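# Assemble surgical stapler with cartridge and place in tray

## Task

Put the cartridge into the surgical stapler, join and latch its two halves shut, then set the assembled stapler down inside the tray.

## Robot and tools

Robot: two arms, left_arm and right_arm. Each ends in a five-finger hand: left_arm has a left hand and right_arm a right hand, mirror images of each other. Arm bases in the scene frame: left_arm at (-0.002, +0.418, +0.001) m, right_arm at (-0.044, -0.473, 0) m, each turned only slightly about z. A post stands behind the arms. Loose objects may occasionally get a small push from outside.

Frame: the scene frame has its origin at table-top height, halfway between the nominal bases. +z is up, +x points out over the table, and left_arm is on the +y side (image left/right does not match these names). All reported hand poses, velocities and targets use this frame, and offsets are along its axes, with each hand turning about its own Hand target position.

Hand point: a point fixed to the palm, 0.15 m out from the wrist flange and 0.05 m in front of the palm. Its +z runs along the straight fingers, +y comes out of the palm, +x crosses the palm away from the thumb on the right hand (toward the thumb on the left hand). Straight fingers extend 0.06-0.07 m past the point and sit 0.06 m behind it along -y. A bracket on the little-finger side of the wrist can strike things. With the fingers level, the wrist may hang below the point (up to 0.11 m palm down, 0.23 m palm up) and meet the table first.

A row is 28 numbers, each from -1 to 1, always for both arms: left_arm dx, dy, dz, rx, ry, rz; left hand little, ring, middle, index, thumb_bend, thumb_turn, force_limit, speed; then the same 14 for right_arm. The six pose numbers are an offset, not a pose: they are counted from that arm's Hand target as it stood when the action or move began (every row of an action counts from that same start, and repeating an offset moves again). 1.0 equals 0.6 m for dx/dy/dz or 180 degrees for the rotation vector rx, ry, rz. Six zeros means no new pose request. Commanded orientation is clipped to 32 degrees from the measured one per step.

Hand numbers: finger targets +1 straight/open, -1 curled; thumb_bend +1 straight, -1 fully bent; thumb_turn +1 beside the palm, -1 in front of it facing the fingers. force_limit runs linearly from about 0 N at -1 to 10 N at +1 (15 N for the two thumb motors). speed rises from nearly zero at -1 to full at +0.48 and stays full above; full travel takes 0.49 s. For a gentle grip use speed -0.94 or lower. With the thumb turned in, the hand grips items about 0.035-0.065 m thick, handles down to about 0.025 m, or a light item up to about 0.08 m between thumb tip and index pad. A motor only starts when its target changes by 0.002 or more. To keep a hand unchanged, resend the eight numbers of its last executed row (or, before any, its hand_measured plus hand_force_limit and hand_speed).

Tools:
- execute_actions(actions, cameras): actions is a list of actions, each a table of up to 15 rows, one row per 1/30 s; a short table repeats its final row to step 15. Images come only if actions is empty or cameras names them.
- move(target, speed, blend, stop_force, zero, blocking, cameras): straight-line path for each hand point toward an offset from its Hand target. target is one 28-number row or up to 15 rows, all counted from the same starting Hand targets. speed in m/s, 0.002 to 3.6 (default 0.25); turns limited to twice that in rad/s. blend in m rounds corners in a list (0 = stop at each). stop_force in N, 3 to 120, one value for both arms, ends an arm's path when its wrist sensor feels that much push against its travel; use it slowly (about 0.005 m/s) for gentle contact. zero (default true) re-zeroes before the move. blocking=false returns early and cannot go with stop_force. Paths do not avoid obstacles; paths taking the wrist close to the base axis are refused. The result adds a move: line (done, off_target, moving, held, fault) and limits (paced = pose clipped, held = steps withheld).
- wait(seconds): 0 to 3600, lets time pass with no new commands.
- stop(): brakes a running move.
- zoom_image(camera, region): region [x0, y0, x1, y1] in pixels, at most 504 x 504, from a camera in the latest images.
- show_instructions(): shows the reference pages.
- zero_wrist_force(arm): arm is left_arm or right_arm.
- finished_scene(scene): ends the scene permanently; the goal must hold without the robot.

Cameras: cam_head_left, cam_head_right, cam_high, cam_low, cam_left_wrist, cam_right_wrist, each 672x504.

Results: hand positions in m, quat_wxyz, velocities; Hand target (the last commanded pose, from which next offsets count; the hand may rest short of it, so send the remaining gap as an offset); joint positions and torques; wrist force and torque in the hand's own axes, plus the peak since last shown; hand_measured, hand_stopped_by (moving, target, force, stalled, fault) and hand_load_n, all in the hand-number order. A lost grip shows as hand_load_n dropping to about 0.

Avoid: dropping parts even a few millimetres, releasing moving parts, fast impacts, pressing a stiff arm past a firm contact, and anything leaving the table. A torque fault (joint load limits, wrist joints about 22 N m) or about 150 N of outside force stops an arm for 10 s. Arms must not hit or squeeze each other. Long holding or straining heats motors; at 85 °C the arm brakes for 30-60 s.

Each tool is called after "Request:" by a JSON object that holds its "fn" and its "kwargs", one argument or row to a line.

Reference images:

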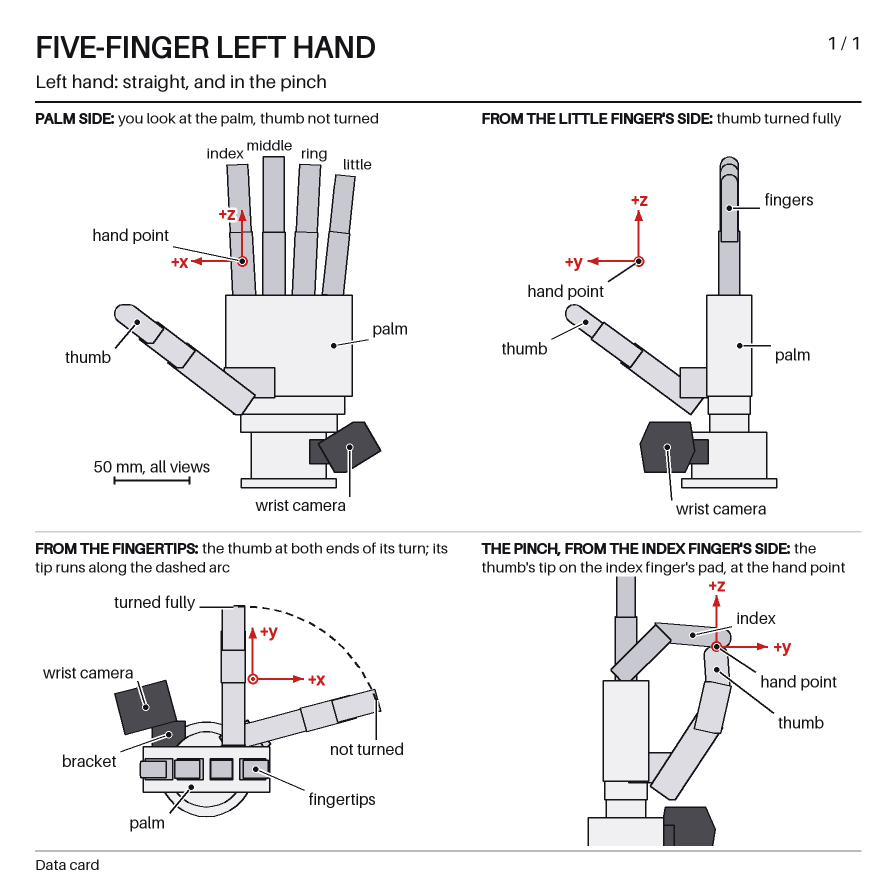

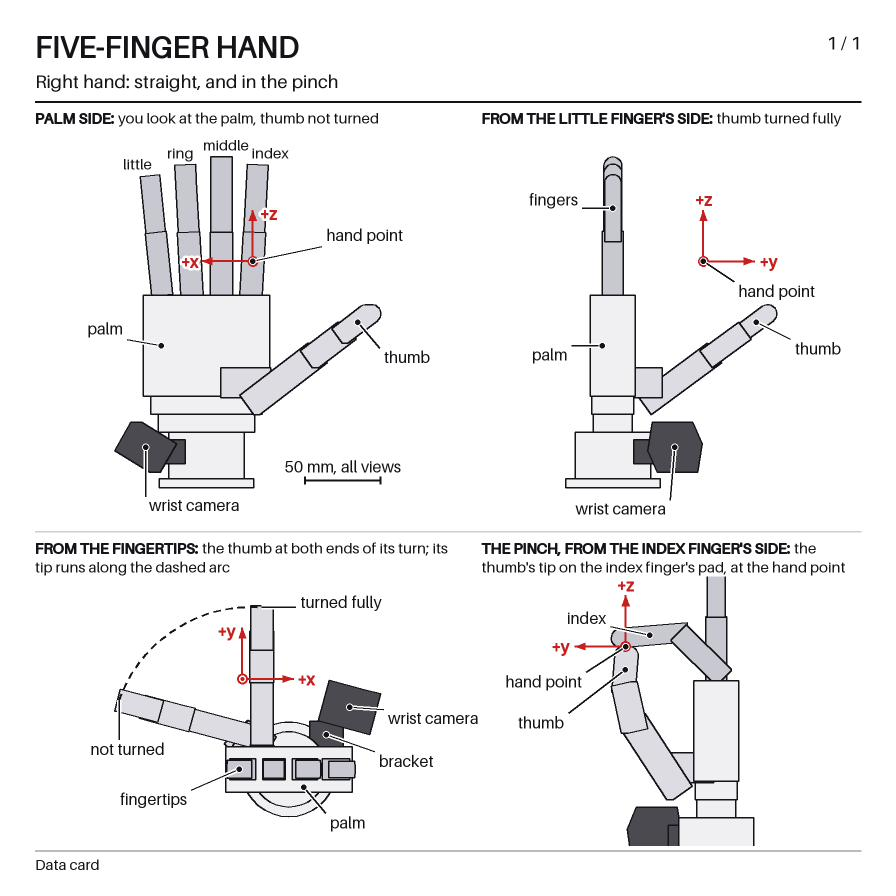

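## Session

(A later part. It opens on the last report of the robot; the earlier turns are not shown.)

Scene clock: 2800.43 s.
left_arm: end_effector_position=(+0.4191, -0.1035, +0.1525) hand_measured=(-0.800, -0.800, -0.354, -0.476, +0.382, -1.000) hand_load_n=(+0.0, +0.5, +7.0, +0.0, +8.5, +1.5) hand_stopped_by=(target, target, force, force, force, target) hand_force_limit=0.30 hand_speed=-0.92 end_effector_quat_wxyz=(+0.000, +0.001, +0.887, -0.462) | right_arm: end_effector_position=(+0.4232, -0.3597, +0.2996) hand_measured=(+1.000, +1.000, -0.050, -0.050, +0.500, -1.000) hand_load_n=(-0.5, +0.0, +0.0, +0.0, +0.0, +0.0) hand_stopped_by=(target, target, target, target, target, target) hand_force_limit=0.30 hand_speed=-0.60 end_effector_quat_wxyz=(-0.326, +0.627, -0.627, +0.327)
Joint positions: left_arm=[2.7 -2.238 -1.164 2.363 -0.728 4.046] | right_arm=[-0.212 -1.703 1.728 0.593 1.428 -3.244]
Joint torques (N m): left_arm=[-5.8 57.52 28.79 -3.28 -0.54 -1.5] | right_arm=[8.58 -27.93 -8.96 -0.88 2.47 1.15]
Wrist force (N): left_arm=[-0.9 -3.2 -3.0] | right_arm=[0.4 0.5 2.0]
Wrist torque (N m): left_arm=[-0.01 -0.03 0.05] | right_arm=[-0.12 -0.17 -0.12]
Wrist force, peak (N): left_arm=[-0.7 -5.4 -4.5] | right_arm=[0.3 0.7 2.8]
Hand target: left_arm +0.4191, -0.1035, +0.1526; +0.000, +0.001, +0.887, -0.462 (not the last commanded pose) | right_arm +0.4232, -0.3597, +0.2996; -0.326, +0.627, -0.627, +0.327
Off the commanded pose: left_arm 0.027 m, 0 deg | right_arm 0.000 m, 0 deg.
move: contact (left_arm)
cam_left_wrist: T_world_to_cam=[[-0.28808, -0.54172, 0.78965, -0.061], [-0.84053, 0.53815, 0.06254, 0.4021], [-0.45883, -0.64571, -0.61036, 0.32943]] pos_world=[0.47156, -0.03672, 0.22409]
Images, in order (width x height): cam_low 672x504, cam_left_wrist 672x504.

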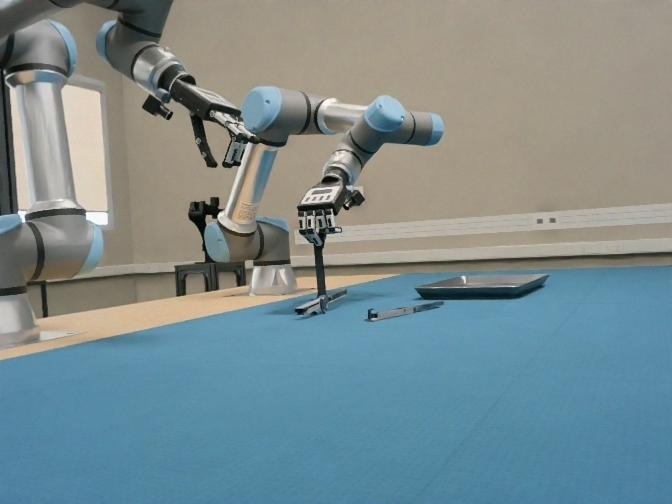

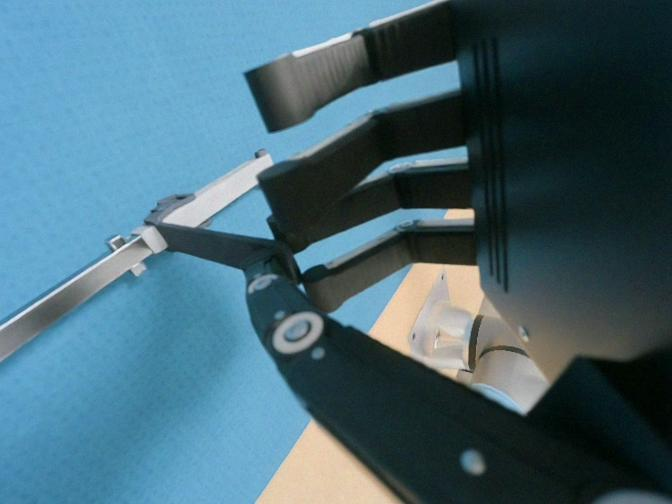

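Request:
{"fn": "move", "kwargs": {
  "target": [
    [0,0,0.0167,0,0,0,-0.8,-0.8,-0.74,-0.74,0.35,-1,0.3,-0.92,0,0,0,0,0,0,1,1,-0.05,-0.05,0.5,-1,0.3,-0.6],
    [-0.1,0,0.0167,0,0,0,-0.8,-0.8,-0.74,-0.74,0.35,-1,0.3,-0.92,0,0,0,0,0,0,1,1,-0.05,-0.05,0.5,-1,0.3,-0.6],
    [-0.1,0,0.0017,0,0,0,-0.8,-0.8,-0.74,-0.74,0.35,-1,0.3,-0.92,0,0,0,0,0,0,1,1,-0.05,-0.05,0.5,-1,0.3,-0.6]
  ],
  "speed": 0.05,
  "cameras": ["cam_left_wrist","cam_low"]
}}

Request:
{"fn": "zoom_image", "kwargs": {
  "camera": "cam_low",
  "region": [180, 180, 400, 360]
}}

Scene clock: 2826.90 s.
left_arm: end_effector_position=(+0.3591, -0.1035, +0.1537) hand_measured=(-0.800, -0.800, -0.354, -0.476, +0.382, -1.000) hand_load_n=(+0.0, +0.0, +8.0, +0.0, +9.0, +1.5) hand_stopped_by=(target, target, force, force, force, target) hand_force_limit=0.30 hand_speed=-0.92 end_effector_quat_wxyz=(+0.000, +0.001, +0.887, -0.462) | right_arm: end_effector_position=(+0.4232, -0.3597, +0.2996) hand_measured=(+1.000, +1.000, -0.050, -0.050, +0.500, -1.000) hand_load_n=(+0.0, +0.0, +0.0, +0.0, +0.0, +0.0) hand_stopped_by=(target, target, target, target, target, target) hand_force_limit=0.30 hand_speed=-0.60 end_effector_quat_wxyz=(-0.326, +0.627, -0.627, +0.327)
Joint positions: left_arm=[2.651 -2.116 -1.351 2.474 -0.754 3.985] | right_arm=[-0.212 -1.703 1.728 0.593 1.428 -3.244]
Joint torques (N m): left_arm=[-6.66 20.39 10.16 -0.08 -0.53 -2.45] | right_arm=[8.55 -28.53 -8.88 -0.91 2.49 1.4]
Wrist force (N): left_arm=[-0.9 1.0 0.7] | right_arm=[0.6 0.6 1.9]
Wrist torque (N m): left_arm=[0.21 0.02 -0.04] | right_arm=[-0.09 -0.19 -0.11]
Wrist force, peak (N): left_arm=[-0.9 -3.1 -3.2] | right_arm=[0.6 0.5 2.6]
Hand target: left_arm +0.3591, -0.1035, +0.1536; +0.000, +0.001, +0.887, -0.462 | right_arm +0.4232, -0.3597, +0.2996; -0.326, +0.627, -0.627, +0.327
Off the commanded pose: left_arm 0.000 m, 0 deg | right_arm 0.000 m, 0 deg.
move: done
cam_left_wrist: T_world_to_cam=[[-0.28817, -0.54171, 0.78963, -0.07926], [-0.84057, 0.5381, 0.06239, 0.35164], [-0.45869, -0.64576, -0.61041, 0.30265]] pos_world=[0.41156, -0.03672, 0.22539]
Images, in order (width x height): cam_low 672x504, cam_left_wrist 672x504.

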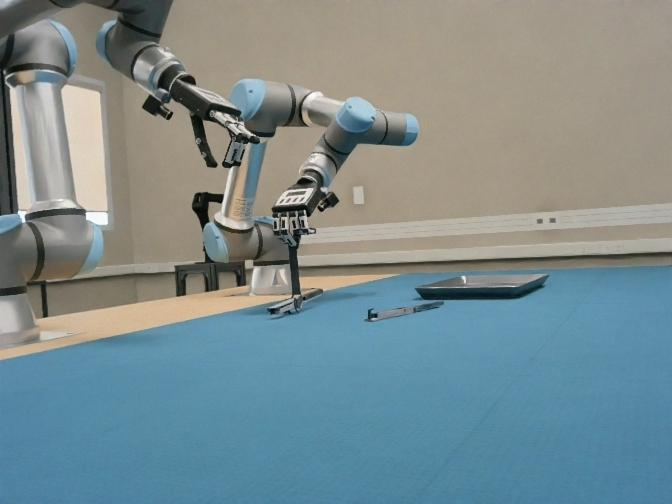

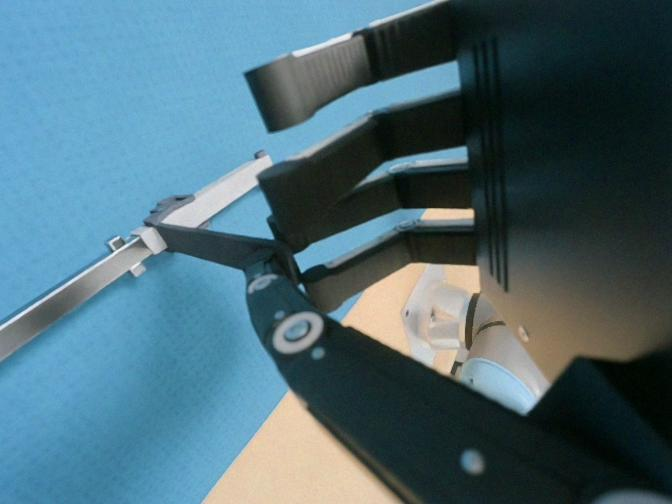

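Scaled by 2.291 from the camera's image (finer frame: 960x720).

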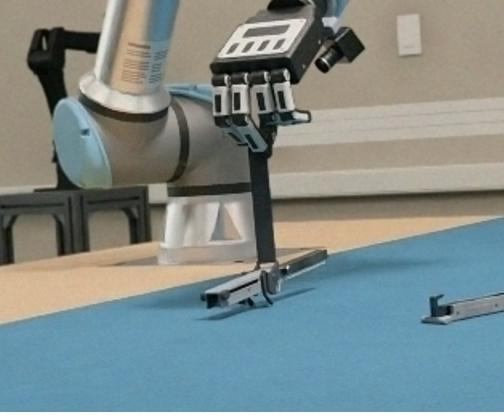

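Request:
{"fn": "move", "kwargs": {
  "target": [
    [0,0,-0.0033,0,0,0,-0.8,-0.8,-0.74,-0.74,0.35,-1,0.3,-0.92,0,0,0,0,0,0,1,1,-0.05,-0.05,0.5,-1,0.3,-0.6],
    [0.0357,0,-0.001,0,0,0,-0.8,-0.8,-0.74,-0.74,0.35,-1,0.3,-0.92,0,0,0,0,0,0,1,1,-0.05,-0.05,0.5,-1,0.3,-0.6],
    [0.0753,0,-0.004,0,0,0,-0.8,-0.8,-0.74,-0.74,0.35,-1,0.3,-0.92,0,0,0,0,0,0,1,1,-0.05,-0.05,0.5,-1,0.3,-0.6]
  ],
  "speed": 0.03,
  "cameras": ["cam_left_wrist","cam_low"]
}}

Request:
{"fn": "zoom_image", "kwargs": {
  "camera": "cam_low",
  "region": [180, 180, 400, 360]
}}

Scene clock: 2839.33 s.
left_arm: end_effector_position=(+0.4042, -0.1035, +0.1512) hand_measured=(-0.800, -0.800, -0.354, -0.476, +0.382, -1.000) hand_load_n=(+0.0, +0.0, +7.5, -2.0, +9.0, +1.5) hand_stopped_by=(target, target, force, force, force, target) hand_force_limit=0.30 hand_speed=-0.92 end_effector_quat_wxyz=(+0.000, +0.001, +0.887, -0.462) | right_arm: end_effector_position=(+0.4232, -0.3597, +0.2996) hand_measured=(+1.000, +1.000, -0.050, -0.050, +0.500, -1.000) hand_load_n=(+0.0, +0.0, +0.0, +0.0, +0.0, +0.0) hand_stopped_by=(target, target, target, target, target, target) hand_force_limit=0.30 hand_speed=-0.60 end_effector_quat_wxyz=(-0.326, +0.627, -0.627, +0.327)
Joint positions: left_arm=[2.688 -2.208 -1.217 2.396 -0.734 4.032] | right_arm=[-0.212 -1.703 1.728 0.593 1.428 -3.244]
Joint torques (N m): left_arm=[9.99 21.6 31.14 -3.33 2.47 2.57] | right_arm=[7.5 -27.94 -8.5 -0.96 2.45 1.14]
Wrist force (N): left_arm=[-0.2 -0.1 -0.3] | right_arm=[0.3 0.7 2.2]
Wrist torque (N m): left_arm=[0.16 0.00 -0.16] | right_arm=[-0.09 -0.15 -0.12]
Wrist force, peak (N): left_arm=[-1.0 -7.3 -6.0] | right_arm=[0.2 0.5 2.8]
Hand target: left_arm +0.4042, -0.1035, +0.1512; +0.000, +0.001, +0.887, -0.462 | right_arm +0.4232, -0.3597, +0.2996; -0.326, +0.627, -0.627, +0.327
Off the commanded pose: left_arm 0.000 m, 0 deg | right_arm 0.000 m, 0 deg.
move: done
cam_left_wrist: T_world_to_cam=[[-0.28813, -0.54174, 0.78962, -0.06424], [-0.84059, 0.53807, 0.06243, 0.38971], [-0.45869, -0.64576, -0.61041, 0.32175]] pos_world=[0.45666, -0.03672, 0.22279]
Images, in order (width x height): cam_low 672x504, cam_left_wrist 672x504.

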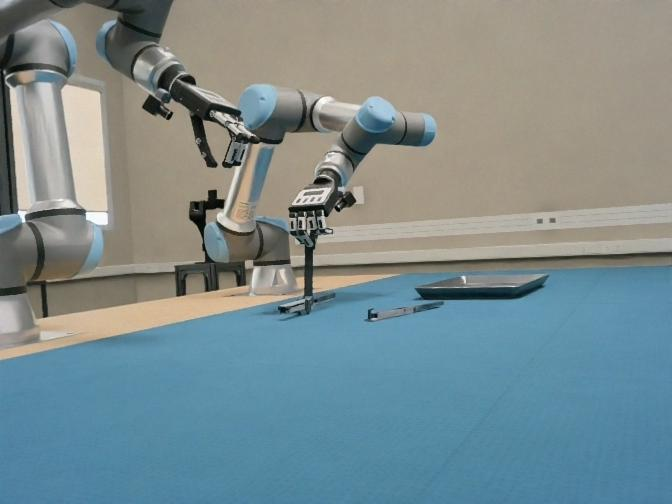

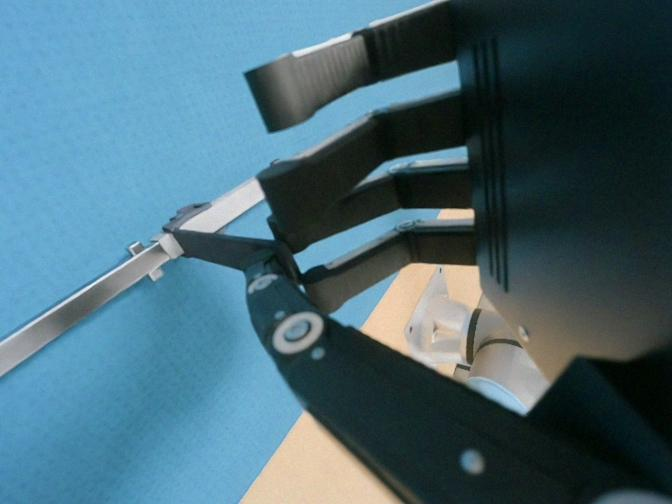

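Scaled by 2.291 from the camera's image (finer frame: 960x720).

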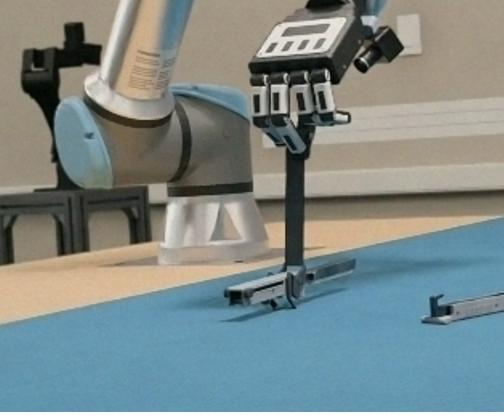

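Request:
{"fn": "move", "kwargs": {
  "target": [
    [0.0563,0,-0.0045,0,0,0,-0.8,-0.8,-0.74,-0.74,0.35,-1,0.3,-0.92,0,0,0,0,0,0,1,1,-0.05,-0.05,0.5,-1,0.3,-0.6],
    [0.095,0,-0.0155,0,0,0,-0.8,-0.8,-0.74,-0.74,0.35,-1,0.3,-0.92,0,0,0,0,0,0,1,1,-0.05,-0.05,0.5,-1,0.3,-0.6]
  ],
  "speed": 0.03,
  "blend": 0.005,
  "cameras": ["cam_left_wrist","cam_low"]
}}

Request:
{"fn": "zoom_image", "kwargs": {
  "camera": "cam_low",
  "region": [200, 180, 420, 360]
}}

Scene clock: 2850.40 s.
left_arm: end_effector_position=(+0.4612, -0.1035, +0.1419) hand_measured=(-0.800, -0.800, -0.354, -0.478, +0.382, -1.000) hand_load_n=(+0.0, +0.0, +6.0, -2.5, +10.5, +1.0) hand_stopped_by=(target, target, force, force, force, target) hand_force_limit=0.30 hand_speed=-0.92 end_effector_quat_wxyz=(+0.000, +0.001, +0.887, -0.462) | right_arm: end_effector_position=(+0.4232, -0.3597, +0.2996) hand_measured=(+1.000, +1.000, -0.050, -0.050, +0.500, -1.000) hand_load_n=(+0.0, +0.0, +0.0, +0.0, +0.0, +0.0) hand_stopped_by=(target, target, target, target, target, target) hand_force_limit=0.30 hand_speed=-0.60 end_effector_quat_wxyz=(-0.326, +0.627, -0.627, +0.327)
Joint positions: left_arm=[2.729 -2.339 -1.023 2.294 -0.713 4.085] | right_arm=[-0.212 -1.703 1.728 0.593 1.428 -3.244]
Joint torques (N m): left_arm=[10.23 24.08 30.58 -3.22 2.33 2.52] | right_arm=[8.12 -27.35 -8.83 -0.79 2.29 1.17]
Wrist force (N): left_arm=[-0.2 -0.4 -0.9] | right_arm=[0.1 0.5 2.3]
Wrist torque (N m): left_arm=[0.16 0.02 -0.16] | right_arm=[-0.13 -0.12 -0.15]
Wrist force, peak (N): left_arm=[0.2 -7.4 -7.0] | right_arm=[0.2 0.6 2.7]
Hand target: left_arm +0.4612, -0.1035, +0.1419; +0.000, +0.001, +0.887, -0.462 | right_arm +0.4232, -0.3597, +0.2996; -0.326, +0.627, -0.627, +0.327
Off the commanded pose: left_arm 0.000 m, 0 deg | right_arm 0.000 m, 0 deg.
move: done
cam_left_wrist: T_world_to_cam=[[-0.28813, -0.54174, 0.78962, -0.04047], [-0.84059, 0.53807, 0.06243, 0.4382], [-0.45869, -0.64576, -0.61041, 0.34221]] pos_world=[0.51366, -0.03672, 0.21349]
Images, in order (width x height): cam_low 672x504, cam_left_wrist 672x504.

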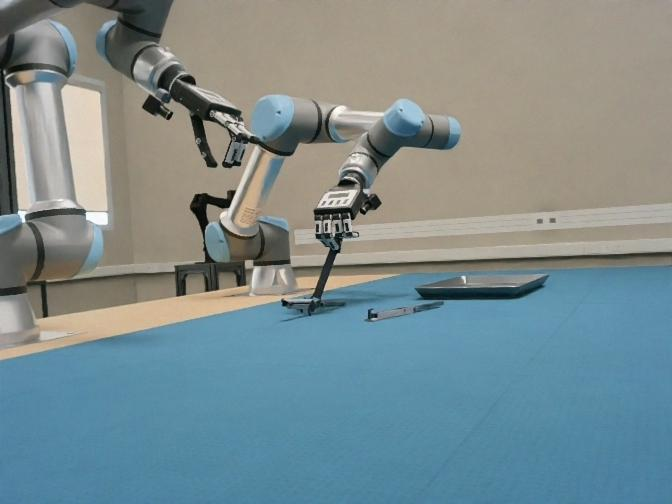

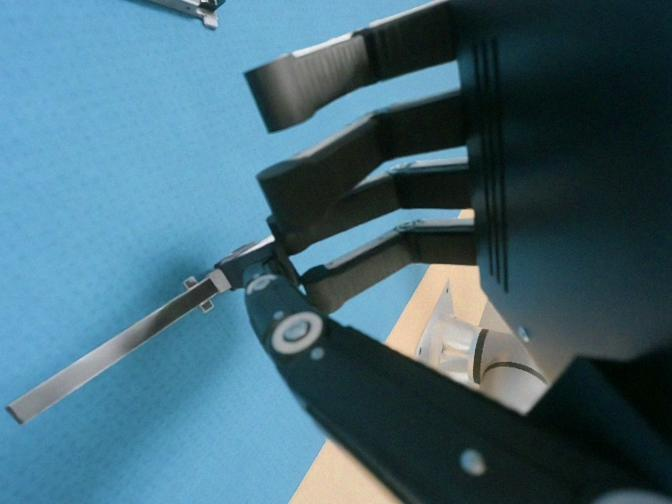

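Scaled by 2.291 from the camera's image (finer frame: 960x720).

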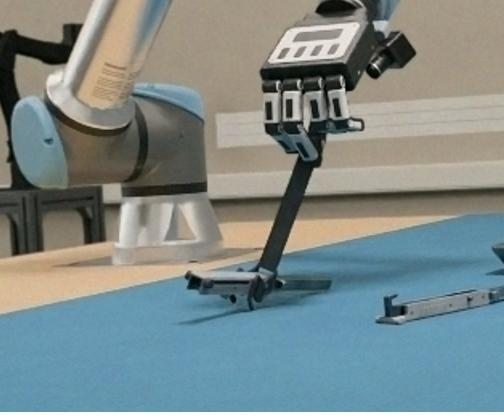

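Request:
{"fn": "move", "kwargs": {
  "target": [
    [0.036,0,-0.0235,0,0,0,-0.8,-0.8,-0.74,-0.74,0.35,-1,0.3,-0.92,0,0,0,0,0,0,1,1,-0.05,-0.05,0.5,-1,0.3,-0.6],
    [0.0723,0,-0.0503,0,0,0,-0.8,-0.8,-0.74,-0.74,0.35,-1,0.3,-0.92,0,0,0,0,0,0,1,1,-0.05,-0.05,0.5,-1,0.3,-0.6]
  ],
  "speed": 0.03,
  "blend": 0.005,
  "cameras": ["cam_left_wrist","cam_low","cam_head_right"]
}}

Request:
{"fn": "zoom_image", "kwargs": {
  "camera": "cam_low",
  "region": [240, 200, 440, 360]
}}

Request:
{"fn": "zoom_image", "kwargs": {
  "camera": "cam_head_right",
  "region": [260, 210, 400, 350]
}}

Scene clock: 2866.33 s.
left_arm: end_effector_position=(+0.5046, -0.1035, +0.1118) hand_measured=(-0.800, -0.800, -0.356, -0.476, +0.382, -1.000) hand_load_n=(+0.0, +0.0, +3.0, +2.0, +12.0, +2.5) hand_stopped_by=(target, target, force, force, force, target) hand_force_limit=0.30 hand_speed=-0.92 end_effector_quat_wxyz=(+0.000, +0.001, +0.887, -0.462) | right_arm: end_effector_position=(+0.4232, -0.3597, +0.2996) hand_measured=(+1.000, +1.000, -0.050, -0.050, +0.500, -1.000) hand_load_n=(+0.0, +0.0, +0.0, +0.0, +0.0, +0.0) hand_stopped_by=(target, target, target, target, target, target) hand_force_limit=0.30 hand_speed=-0.60 end_effector_quat_wxyz=(-0.326, +0.627, -0.627, +0.327)
Joint positions: left_arm=[2.755 -2.467 -0.877 2.247 -0.701 4.121] | right_arm=[-0.212 -1.703 1.728 0.593 1.428 -3.244]
Joint torques (N m): left_arm=[10.74 28.96 29.91 -3.5 2.25 2.43] | right_arm=[8.5 -28.28 -9.25 -0.64 2.46 1.03]
Wrist force (N): left_arm=[-0.1 -0.8 -0.2] | right_arm=[0.2 0.7 2.1]
Wrist torque (N m): left_arm=[0.17 -0.07 -0.20] | right_arm=[-0.09 -0.13 -0.13]
Wrist force, peak (N): left_arm=[-4.9 -12.9 -4.7] | right_arm=[0.4 0.8 2.7]
Hand target: left_arm +0.5046, -0.1035, +0.1117; +0.000, +0.001, +0.887, -0.462 | right_arm +0.4232, -0.3597, +0.2996; -0.326, +0.627, -0.627, +0.327
Off the commanded pose: left_arm 0.000 m, 0 deg | right_arm 0.000 m, 0 deg.
move: done
cam_left_wrist: T_world_to_cam=[[-0.28813, -0.54174, 0.78962, -0.0042], [-0.84059, 0.53807, 0.06243, 0.47656], [-0.45869, -0.64576, -0.61041, 0.34375]] pos_world=[0.55706, -0.03672, 0.18339]
Images, in order (width x height): cam_head_right 672x504, cam_low 672x504, cam_left_wrist 672x504.

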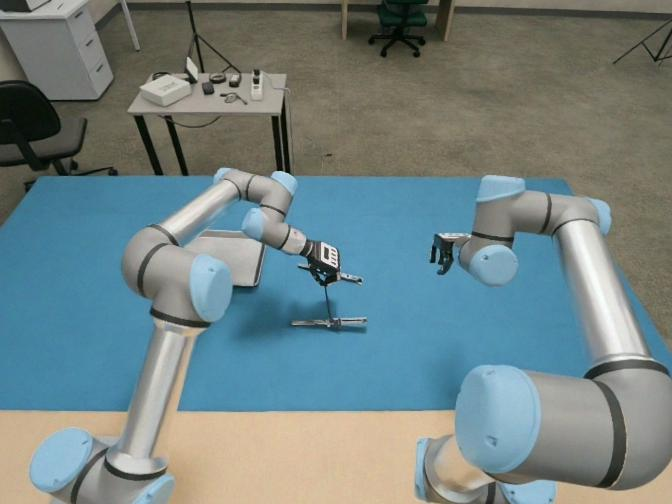

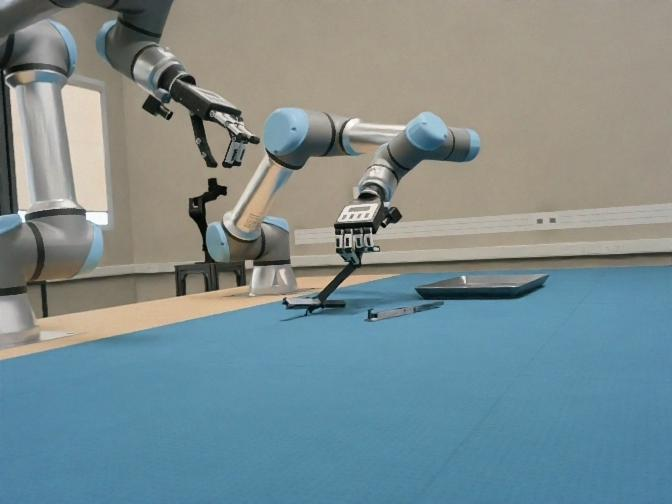

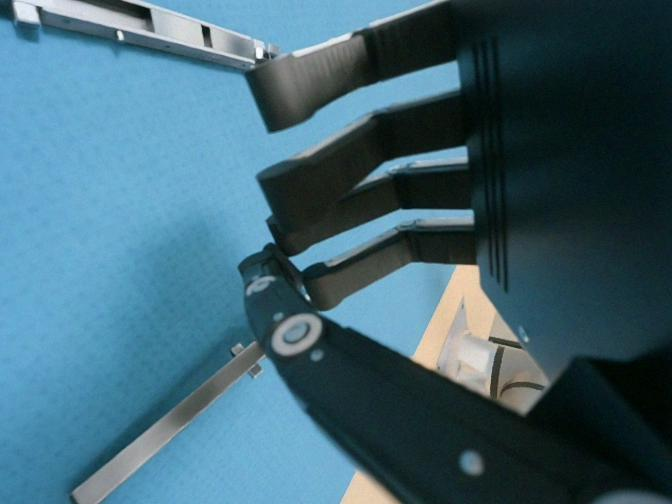

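Scaled by 2.520 from the camera's image (finer frame: 960x720).

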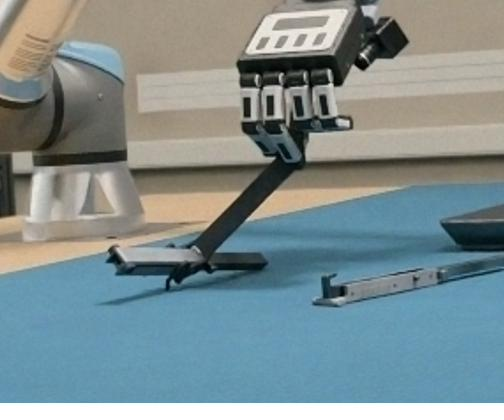

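Scaled by 3.600 from the camera's image (finer frame: 960x720).

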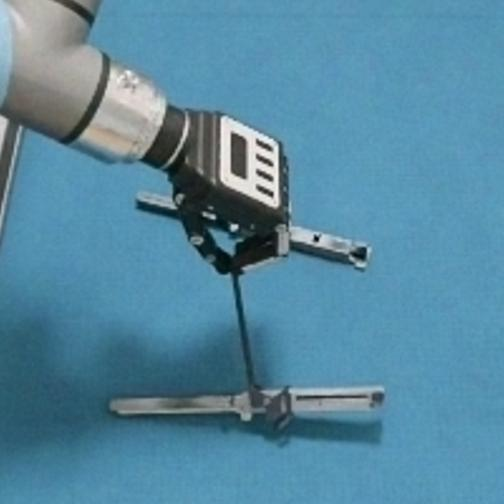

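Request:
{"fn": "move", "kwargs": {
  "target": [
    [0.0347,0,-0.0445,0,0,0,-0.8,-0.8,-0.74,-0.74,0.35,-1,0.3,-0.92,0,0,0,0,0,0,1,1,-0.05,-0.05,0.5,-1,0.3,-0.6],
    [0.0517,0,-0.0807,0,0,0,-0.8,-0.8,-0.74,-0.74,0.35,-1,0.3,-0.92,0,0,0,0,0,0,1,1,-0.05,-0.05,0.5,-1,0.3,-0.6]
  ],
  "speed": 0.03,
  "blend": 0.005,
  "cameras": ["cam_left_wrist","cam_low","cam_head_right"]
}}

Request:
{"fn": "zoom_image", "kwargs": {
  "camera": "cam_low",
  "region": [240, 200, 440, 360]
}}

Request:
{"fn": "zoom_image", "kwargs": {
  "camera": "cam_head_right",
  "region": [260, 210, 400, 350]
}}

Scene clock: 2878.73 s.
left_arm: end_effector_position=(+0.5356, -0.1035, +0.0634) hand_measured=(-0.800, -0.800, -0.356, -0.478, +0.382, -1.000) hand_load_n=(+0.0, +0.0, +6.5, -2.5, +8.5, +1.0) hand_stopped_by=(target, target, force, force, force, target) hand_force_limit=0.30 hand_speed=-0.92 end_effector_quat_wxyz=(+0.000, +0.001, +0.887, -0.462) | right_arm: end_effector_position=(+0.4232, -0.3597, +0.2996) hand_measured=(+1.000, +1.000, -0.050, -0.050, +0.500, -1.000) hand_load_n=(+0.0, +0.0, +0.0, +0.0, +0.0, +0.0) hand_stopped_by=(target, target, target, target, target, target) hand_force_limit=0.30 hand_speed=-0.60 end_effector_quat_wxyz=(-0.326, +0.627, -0.627, +0.327)
Joint positions: left_arm=[2.773 -2.587 -0.778 2.251 -0.693 4.145] | right_arm=[-0.212 -1.703 1.728 0.593 1.428 -3.244]
Joint torques (N m): left_arm=[9.67 30 30.52 -0.2 2.35 2.44] | right_arm=[8.88 -28.26 -8.57 -0.7 2.24 1.02]
Wrist force (N): left_arm=[-0.7 -0.2 -0.3] | right_arm=[0.9 0.7 2.2]
Wrist torque (N m): left_arm=[0.24 0.00 -0.16] | right_arm=[-0.09 -0.24 -0.09]
Wrist force, peak (N): left_arm=[-0.9 -1.7 -0.4] | right_arm=[0.1 0.8 2.7]
Hand target: left_arm +0.5356, -0.1035, +0.0633; +0.000, +0.001, +0.887, -0.462 | right_arm +0.4232, -0.3597, +0.2996; -0.326, +0.627, -0.627, +0.327
Off the commanded pose: left_arm 0.000 m, 0 deg | right_arm 0.000 m, 0 deg.
move: done
cam_left_wrist: T_world_to_cam=[[-0.28813, -0.54174, 0.78962, 0.04287], [-0.84059, 0.53807, 0.06243, 0.50563], [-0.45869, -0.64576, -0.61041, 0.32849]] pos_world=[0.58806, -0.03672, 0.13509]
Images, in order (width x height): cam_head_right 672x504, cam_low 672x504, cam_left_wrist 672x504.

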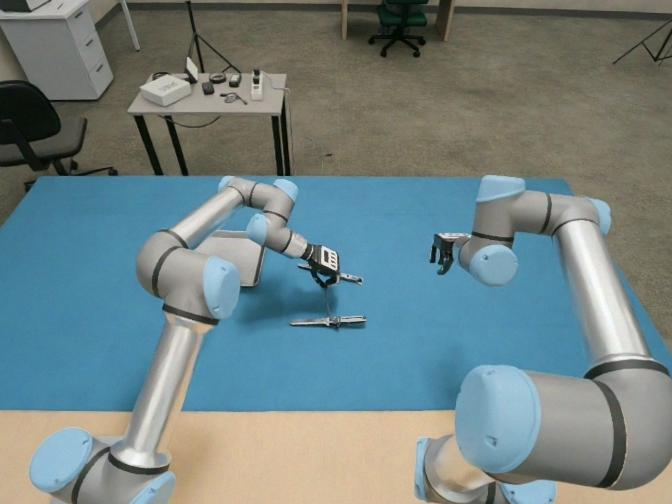

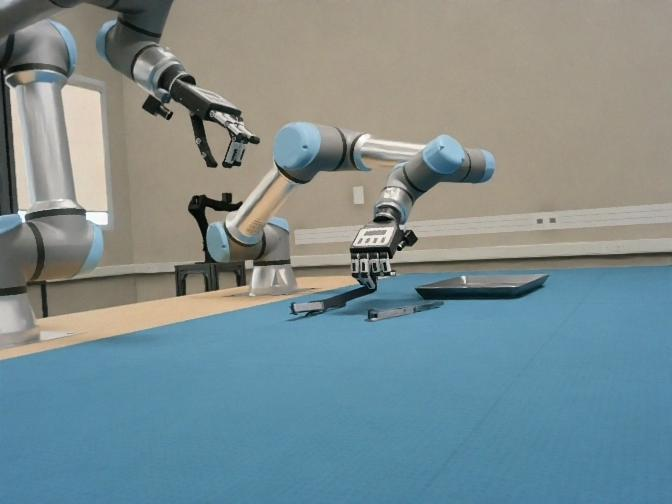

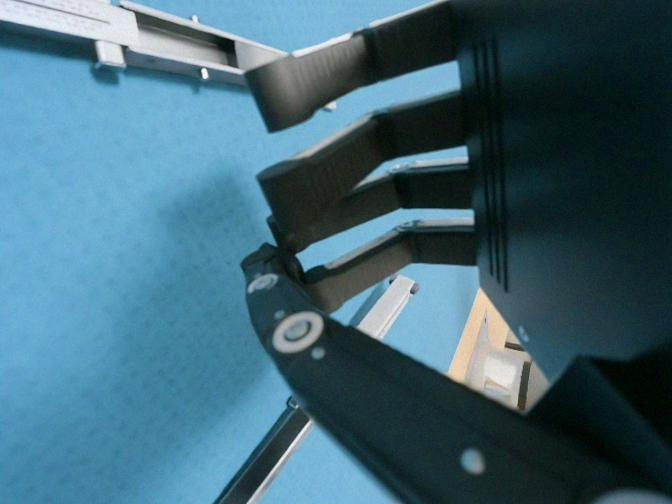

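Scaled by 2.520 from the camera's image (finer frame: 960x720).

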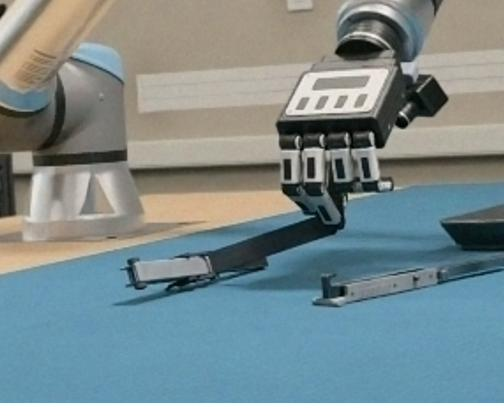

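Scaled by 3.600 from the camera's image (finer frame: 960x720).

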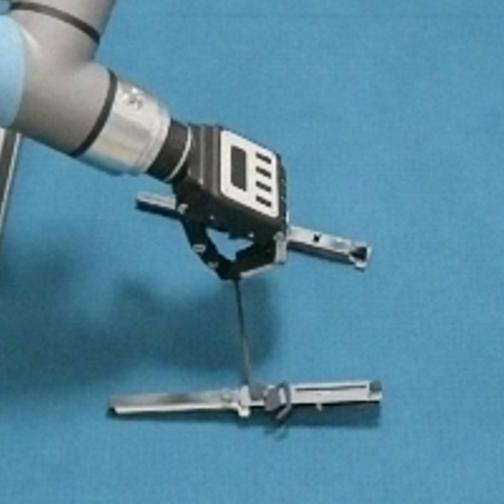

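Request:
{"fn": "move", "kwargs": {
  "target": [
    [0.01,0,-0.04,0,0,0,-0.8,-0.8,-0.74,-0.74,0.35,-1,0.3,-0.92,0,0,0,0,0,0,1,1,-0.05,-0.05,0.5,-1,0.3,-0.6],
    [0.0137,0,-0.057,0,0,0,-0.8,-0.8,-0.74,-0.74,0.35,-1,0.3,-0.92,0,0,0,0,0,0,1,1,-0.05,-0.05,0.5,-1,0.3,-0.6]
  ],
  "speed": 0.03,
  "blend": 0.005,
  "cameras": ["cam_left_wrist","cam_low","cam_head_right"]
}}

Request:
{"fn": "zoom_image", "kwargs": {
  "camera": "cam_low",
  "region": [240, 200, 440, 360]
}}

Request:
{"fn": "zoom_image", "kwargs": {
  "camera": "cam_head_right",
  "region": [260, 210, 400, 350]
}}

Scene clock: 2888.63 s.
left_arm: end_effector_position=(+0.5438, -0.1035, +0.0293) hand_measured=(-0.800, -0.800, -0.356, -0.478, +0.382, -1.000) hand_load_n=(+0.0, +0.0, +6.5, -2.0, +8.5, +2.5) hand_stopped_by=(target, target, force, force, force, target) hand_force_limit=0.30 hand_speed=-0.92 end_effector_quat_wxyz=(+0.000, +0.001, +0.887, -0.462) | right_arm: end_effector_position=(+0.4232, -0.3597, +0.2996) hand_measured=(+1.000, +1.000, -0.050, -0.050, +0.500, -1.000) hand_load_n=(+0.0, +0.0, -0.5, +0.0, +0.0, +0.0) hand_stopped_by=(target, target, target, target, target, target) hand_force_limit=0.30 hand_speed=-0.60 end_effector_quat_wxyz=(-0.326, +0.627, -0.627, +0.327)
Joint positions: left_arm=[2.777 -2.639 -0.767 2.287 -0.691 4.151] | right_arm=[-0.212 -1.703 1.728 0.593 1.428 -3.244]
Joint torques (N m): left_arm=[10.1 31.43 29.57 -0.15 2.26 2.44] | right_arm=[8.29 -27.89 -9.4 -0.53 2.34 0.93]
Wrist force (N): left_arm=[-0.4 -0.8 -0.3] | right_arm=[-0.1 0.5 2.3]
Wrist torque (N m): left_arm=[0.18 -0.01 -0.18] | right_arm=[-0.14 -0.10 -0.15]
Wrist force, peak (N): left_arm=[-1.4 -0.3 -0.6] | right_arm=[0.4 0.4 2.9]
Hand target: left_arm +0.5439, -0.1035, +0.0291; +0.000, +0.001, +0.887, -0.462 | right_arm +0.4232, -0.3597, +0.2996; -0.326, +0.627, -0.627, +0.327
Off the commanded pose: left_arm 0.000 m, 0 deg | right_arm 0.000 m, 0 deg.
move: done
cam_left_wrist: T_world_to_cam=[[-0.28817, -0.54171, 0.78963, 0.0723], [-0.84057, 0.5381, 0.06239, 0.51474], [-0.45869, -0.64576, -0.61041, 0.31142]] pos_world=[0.59636, -0.03672, 0.10089]
Images, in order (width x height): cam_head_right 672x504, cam_low 672x504, cam_left_wrist 672x504.

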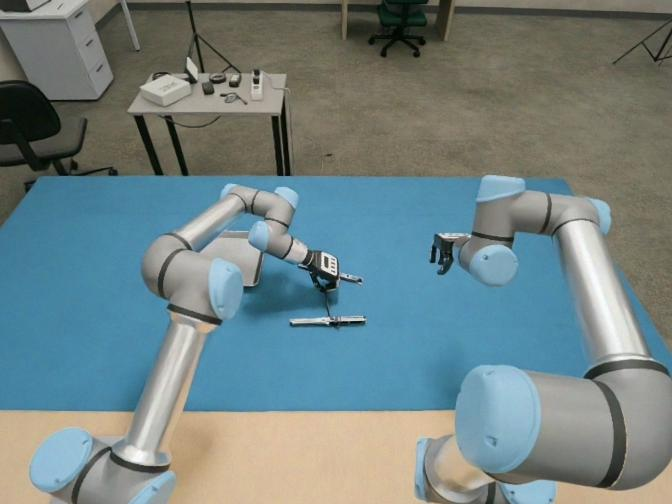

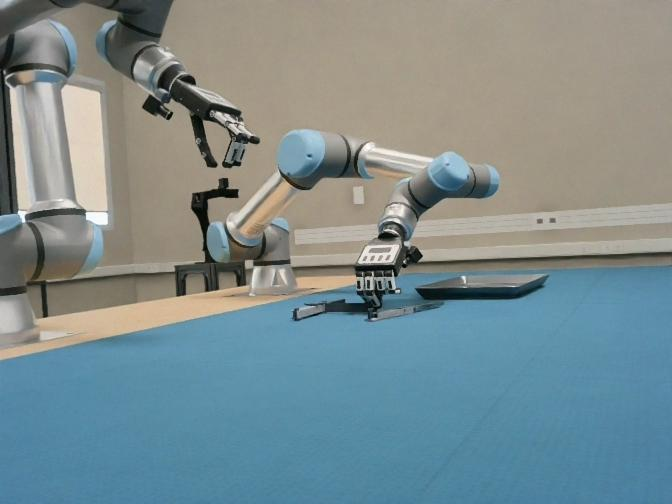

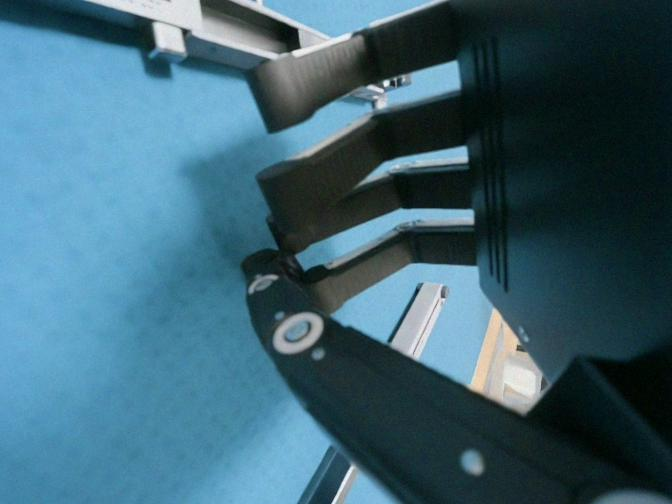

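Scaled by 2.520 from the camera's image (finer frame: 960x720).

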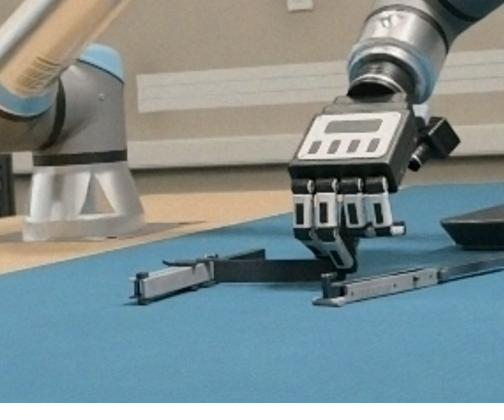

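Scaled by 3.600 from the camera's image (finer frame: 960x720).

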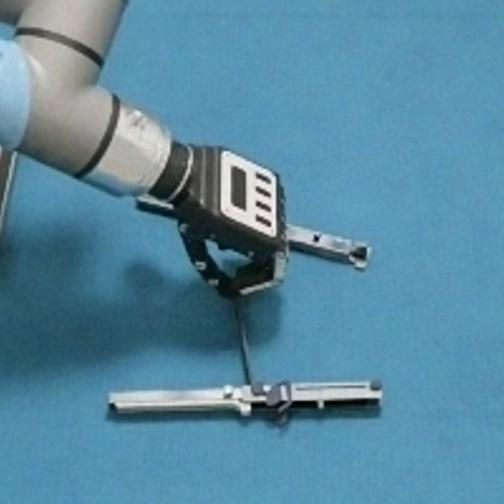

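Request:
{"fn": "move", "kwargs": {
  "target": [0,0,0,0,0,0,-0.8,-0.8,-0.3,-0.3,0.42,-1,0.0,-0.8,0,0,0,0,0,0,1,1,-0.05,-0.05,0.5,-1,0.3,-0.6]
}}

Request:
{"fn": "move", "kwargs": {
  "target": [
    [0,0,0,0,0,0,-0.8,-0.8,-0.05,-0.05,0.52,-1,0.0,-0.4,0,0,0,0,0,0,1,1,-0.05,-0.05,0.5,-1,0.3,-0.6],
    [0,0,0.1,0,0,0,-0.8,-0.8,-0.05,-0.05,0.52,-1,0.0,-0.4,0,0,0,0,0,0,1,1,-0.05,-0.05,0.5,-1,0.3,-0.6],
    [0,0.3,0.25,0,0,0,-0.8,-0.8,-0.05,-0.05,0.52,-1,0.0,-0.4,0,0,0,0,0,0,1,1,-0.05,-0.05,0.5,-1,0.3,-0.6]
  ],
  "speed": [0.1,0.05,0.25],
  "cameras": ["cam_left_wrist","cam_low","cam_high"]
}}

Request:
{"fn": "zoom_image", "kwargs": {
  "camera": "cam_left_wrist",
  "region": [0, 100, 504, 504]
}}

Request:
{"fn": "zoom_image", "kwargs": {
  "camera": "cam_high",
  "region": [220, 200, 380, 350]
}}

Scene clock: 2904.03 s.
left_arm: end_effector_position=(+0.5439, -0.1035, +0.0291) hand_measured=(-0.800, -0.800, -0.300, -0.300, +0.420, -1.000) hand_load_n=(+0.0, +0.0, +0.0, +0.0, +0.0, +0.0) hand_stopped_by=(target, target, target, target, target, target) hand_force_limit=0.00 hand_speed=-0.80 end_effector_quat_wxyz=(+0.000, +0.001, +0.887, -0.462) | right_arm: end_effector_position=(+0.4232, -0.3597, +0.2996) hand_measured=(+1.000, +1.000, -0.050, -0.050, +0.500, -1.000) hand_load_n=(+0.0, +0.0, +0.0, +0.5, +0.0, +0.0) hand_stopped_by=(target, target, target, target, target, target) hand_force_limit=0.30 hand_speed=-0.60 end_effector_quat_wxyz=(-0.326, +0.627, -0.627, +0.327)
Joint positions: left_arm=[2.777 -2.639 -0.766 2.287 -0.691 4.151] | right_arm=[-0.212 -1.703 1.728 0.593 1.428 -3.244]
Joint torques (N m): left_arm=[6.91 38.35 18.17 -1.68 -0.19 2.02] | right_arm=[7.91 -27.86 -9.02 -0.54 2.34 0.85]
Wrist force (N): left_arm=[-0.7 -1.0 -0.2] | right_arm=[0.3 0.2 2.2]
Wrist torque (N m): left_arm=[0.06 0.00 -0.11] | right_arm=[-0.17 -0.14 -0.14]
Wrist force, peak (N): left_arm=[-2.7 -12.2 -8.2] | right_arm=[0.3 0.6 2.8]
Hand target: left_arm +0.5439, -0.1035, +0.0291; +0.000, +0.001, +0.887, -0.462 | right_arm +0.4232, -0.3597, +0.2996; -0.326, +0.627, -0.627, +0.327
Off the commanded pose: left_arm 0.000 m, 0 deg | right_arm 0.000 m, 0 deg.
move: done

Scene clock: 2907.67 s.
left_arm: end_effector_position=(+0.5439, +0.0764, +0.1791) hand_measured=(-0.800, -0.800, -0.050, -0.050, +0.520, -1.000) hand_load_n=(+0.0, +0.0, +0.0, +0.0, +0.0, +0.0) hand_stopped_by=(target, target, target, target, target, target) hand_force_limit=0.00 hand_speed=-0.40 end_effector_quat_wxyz=(+0.000, +0.001, +0.887, -0.462) | right_arm: end_effector_position=(+0.4232, -0.3597, +0.2996) hand_measured=(+1.000, +1.000, -0.050, -0.050, +0.500, -1.000) hand_load_n=(+0.0, +0.0, +0.0, +0.0, +0.0, +0.0) hand_stopped_by=(target, target, target, target, target, target) hand_force_limit=0.30 hand_speed=-0.60 end_effector_quat_wxyz=(-0.326, +0.627, -0.627, +0.327)
Joint positions: left_arm=[3.06 -2.36 -0.99 1.871 -0.614 4.603] | right_arm=[-0.212 -1.703 1.728 0.593 1.428 -3.244]
Joint torques (N m): left_arm=[9.12 65.8 9.08 -4.21 2.62 2.45] | right_arm=[7.84 -28.34 -10.23 -0.51 2.23 0.85]
Wrist force (N): left_arm=[-0.6 -1.1 -0.2] | right_arm=[0.3 0.6 2.3]
Wrist torque (N m): left_arm=[0.05 -0.01 -0.10] | right_arm=[-0.13 -0.15 -0.13]
Wrist force, peak (N): left_arm=[-2.0 0.3 -2.2] | right_arm=[0.7 0.5 2.7]
Hand target: left_arm +0.5439, +0.0765, +0.1791; +0.000, +0.001, +0.887, -0.462 | right_arm +0.4232, -0.3597, +0.2996; -0.326, +0.627, -0.627, +0.327
Off the commanded pose: left_arm 0.000 m, 0 deg | right_arm 0.000 m, 0 deg.
move: done
cam_left_wrist: T_world_to_cam=[[-0.2881, -0.54175, 0.78962, 0.05149], [-0.84059, 0.53805, 0.06245, 0.40854], [-0.45869, -0.64576, -0.61041, 0.51909]] pos_world=[0.59636, 0.14328, 0.25069]
Images, in order (width x height): cam_high 672x504, cam_low 672x504, cam_left_wrist 672x504.

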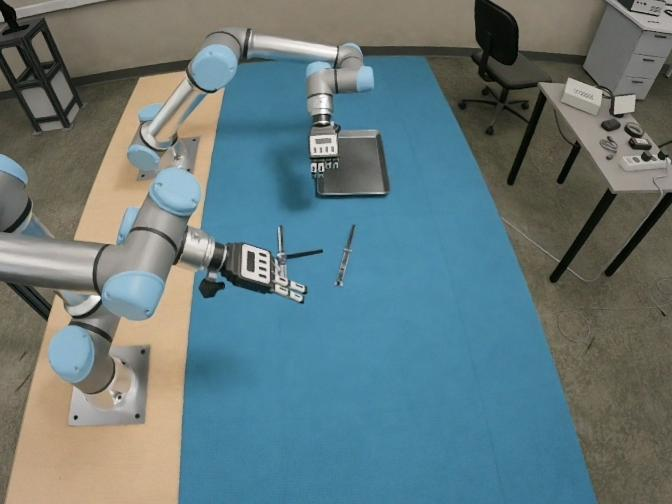

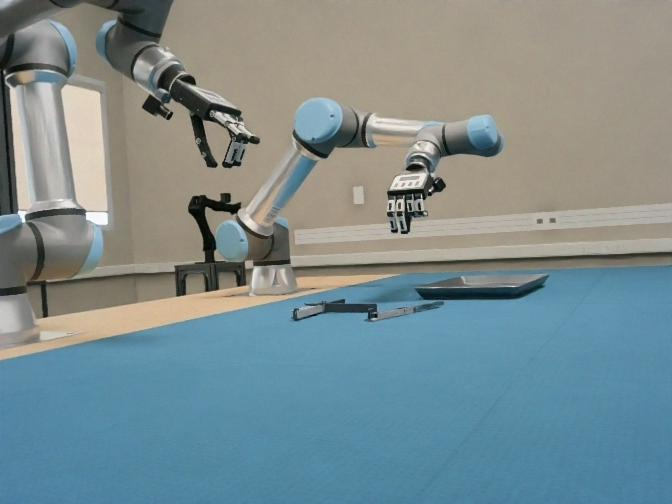

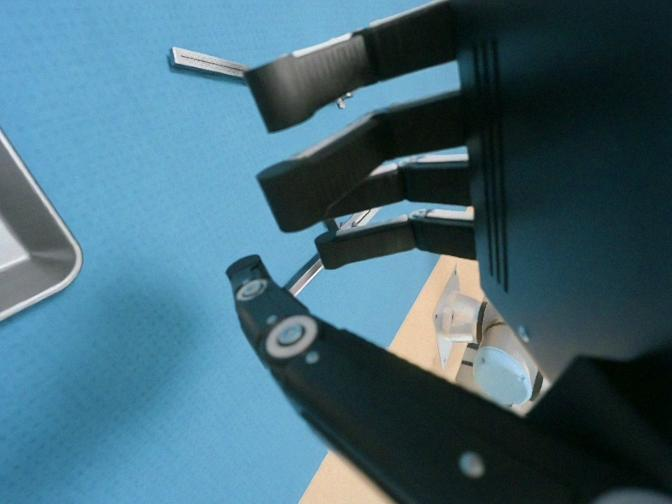

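Scaled by 1.000.

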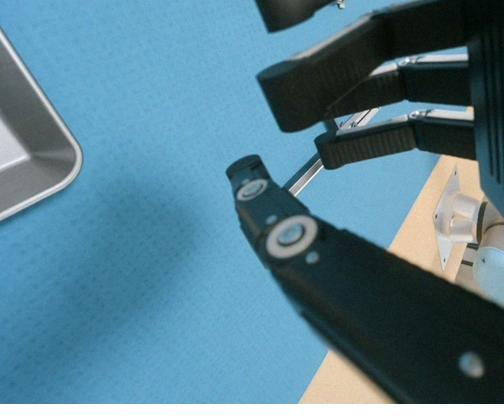

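Scaled by 3.150 from the camera's image (finer frame: 960x720).

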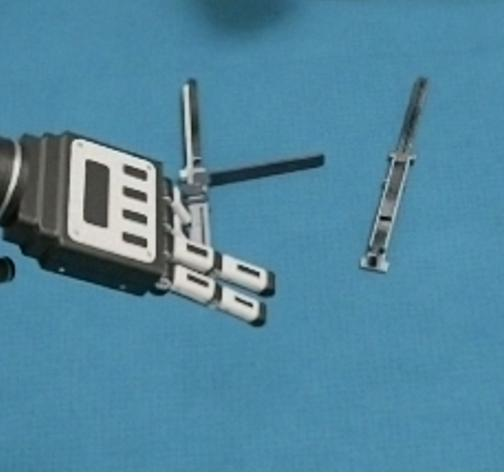

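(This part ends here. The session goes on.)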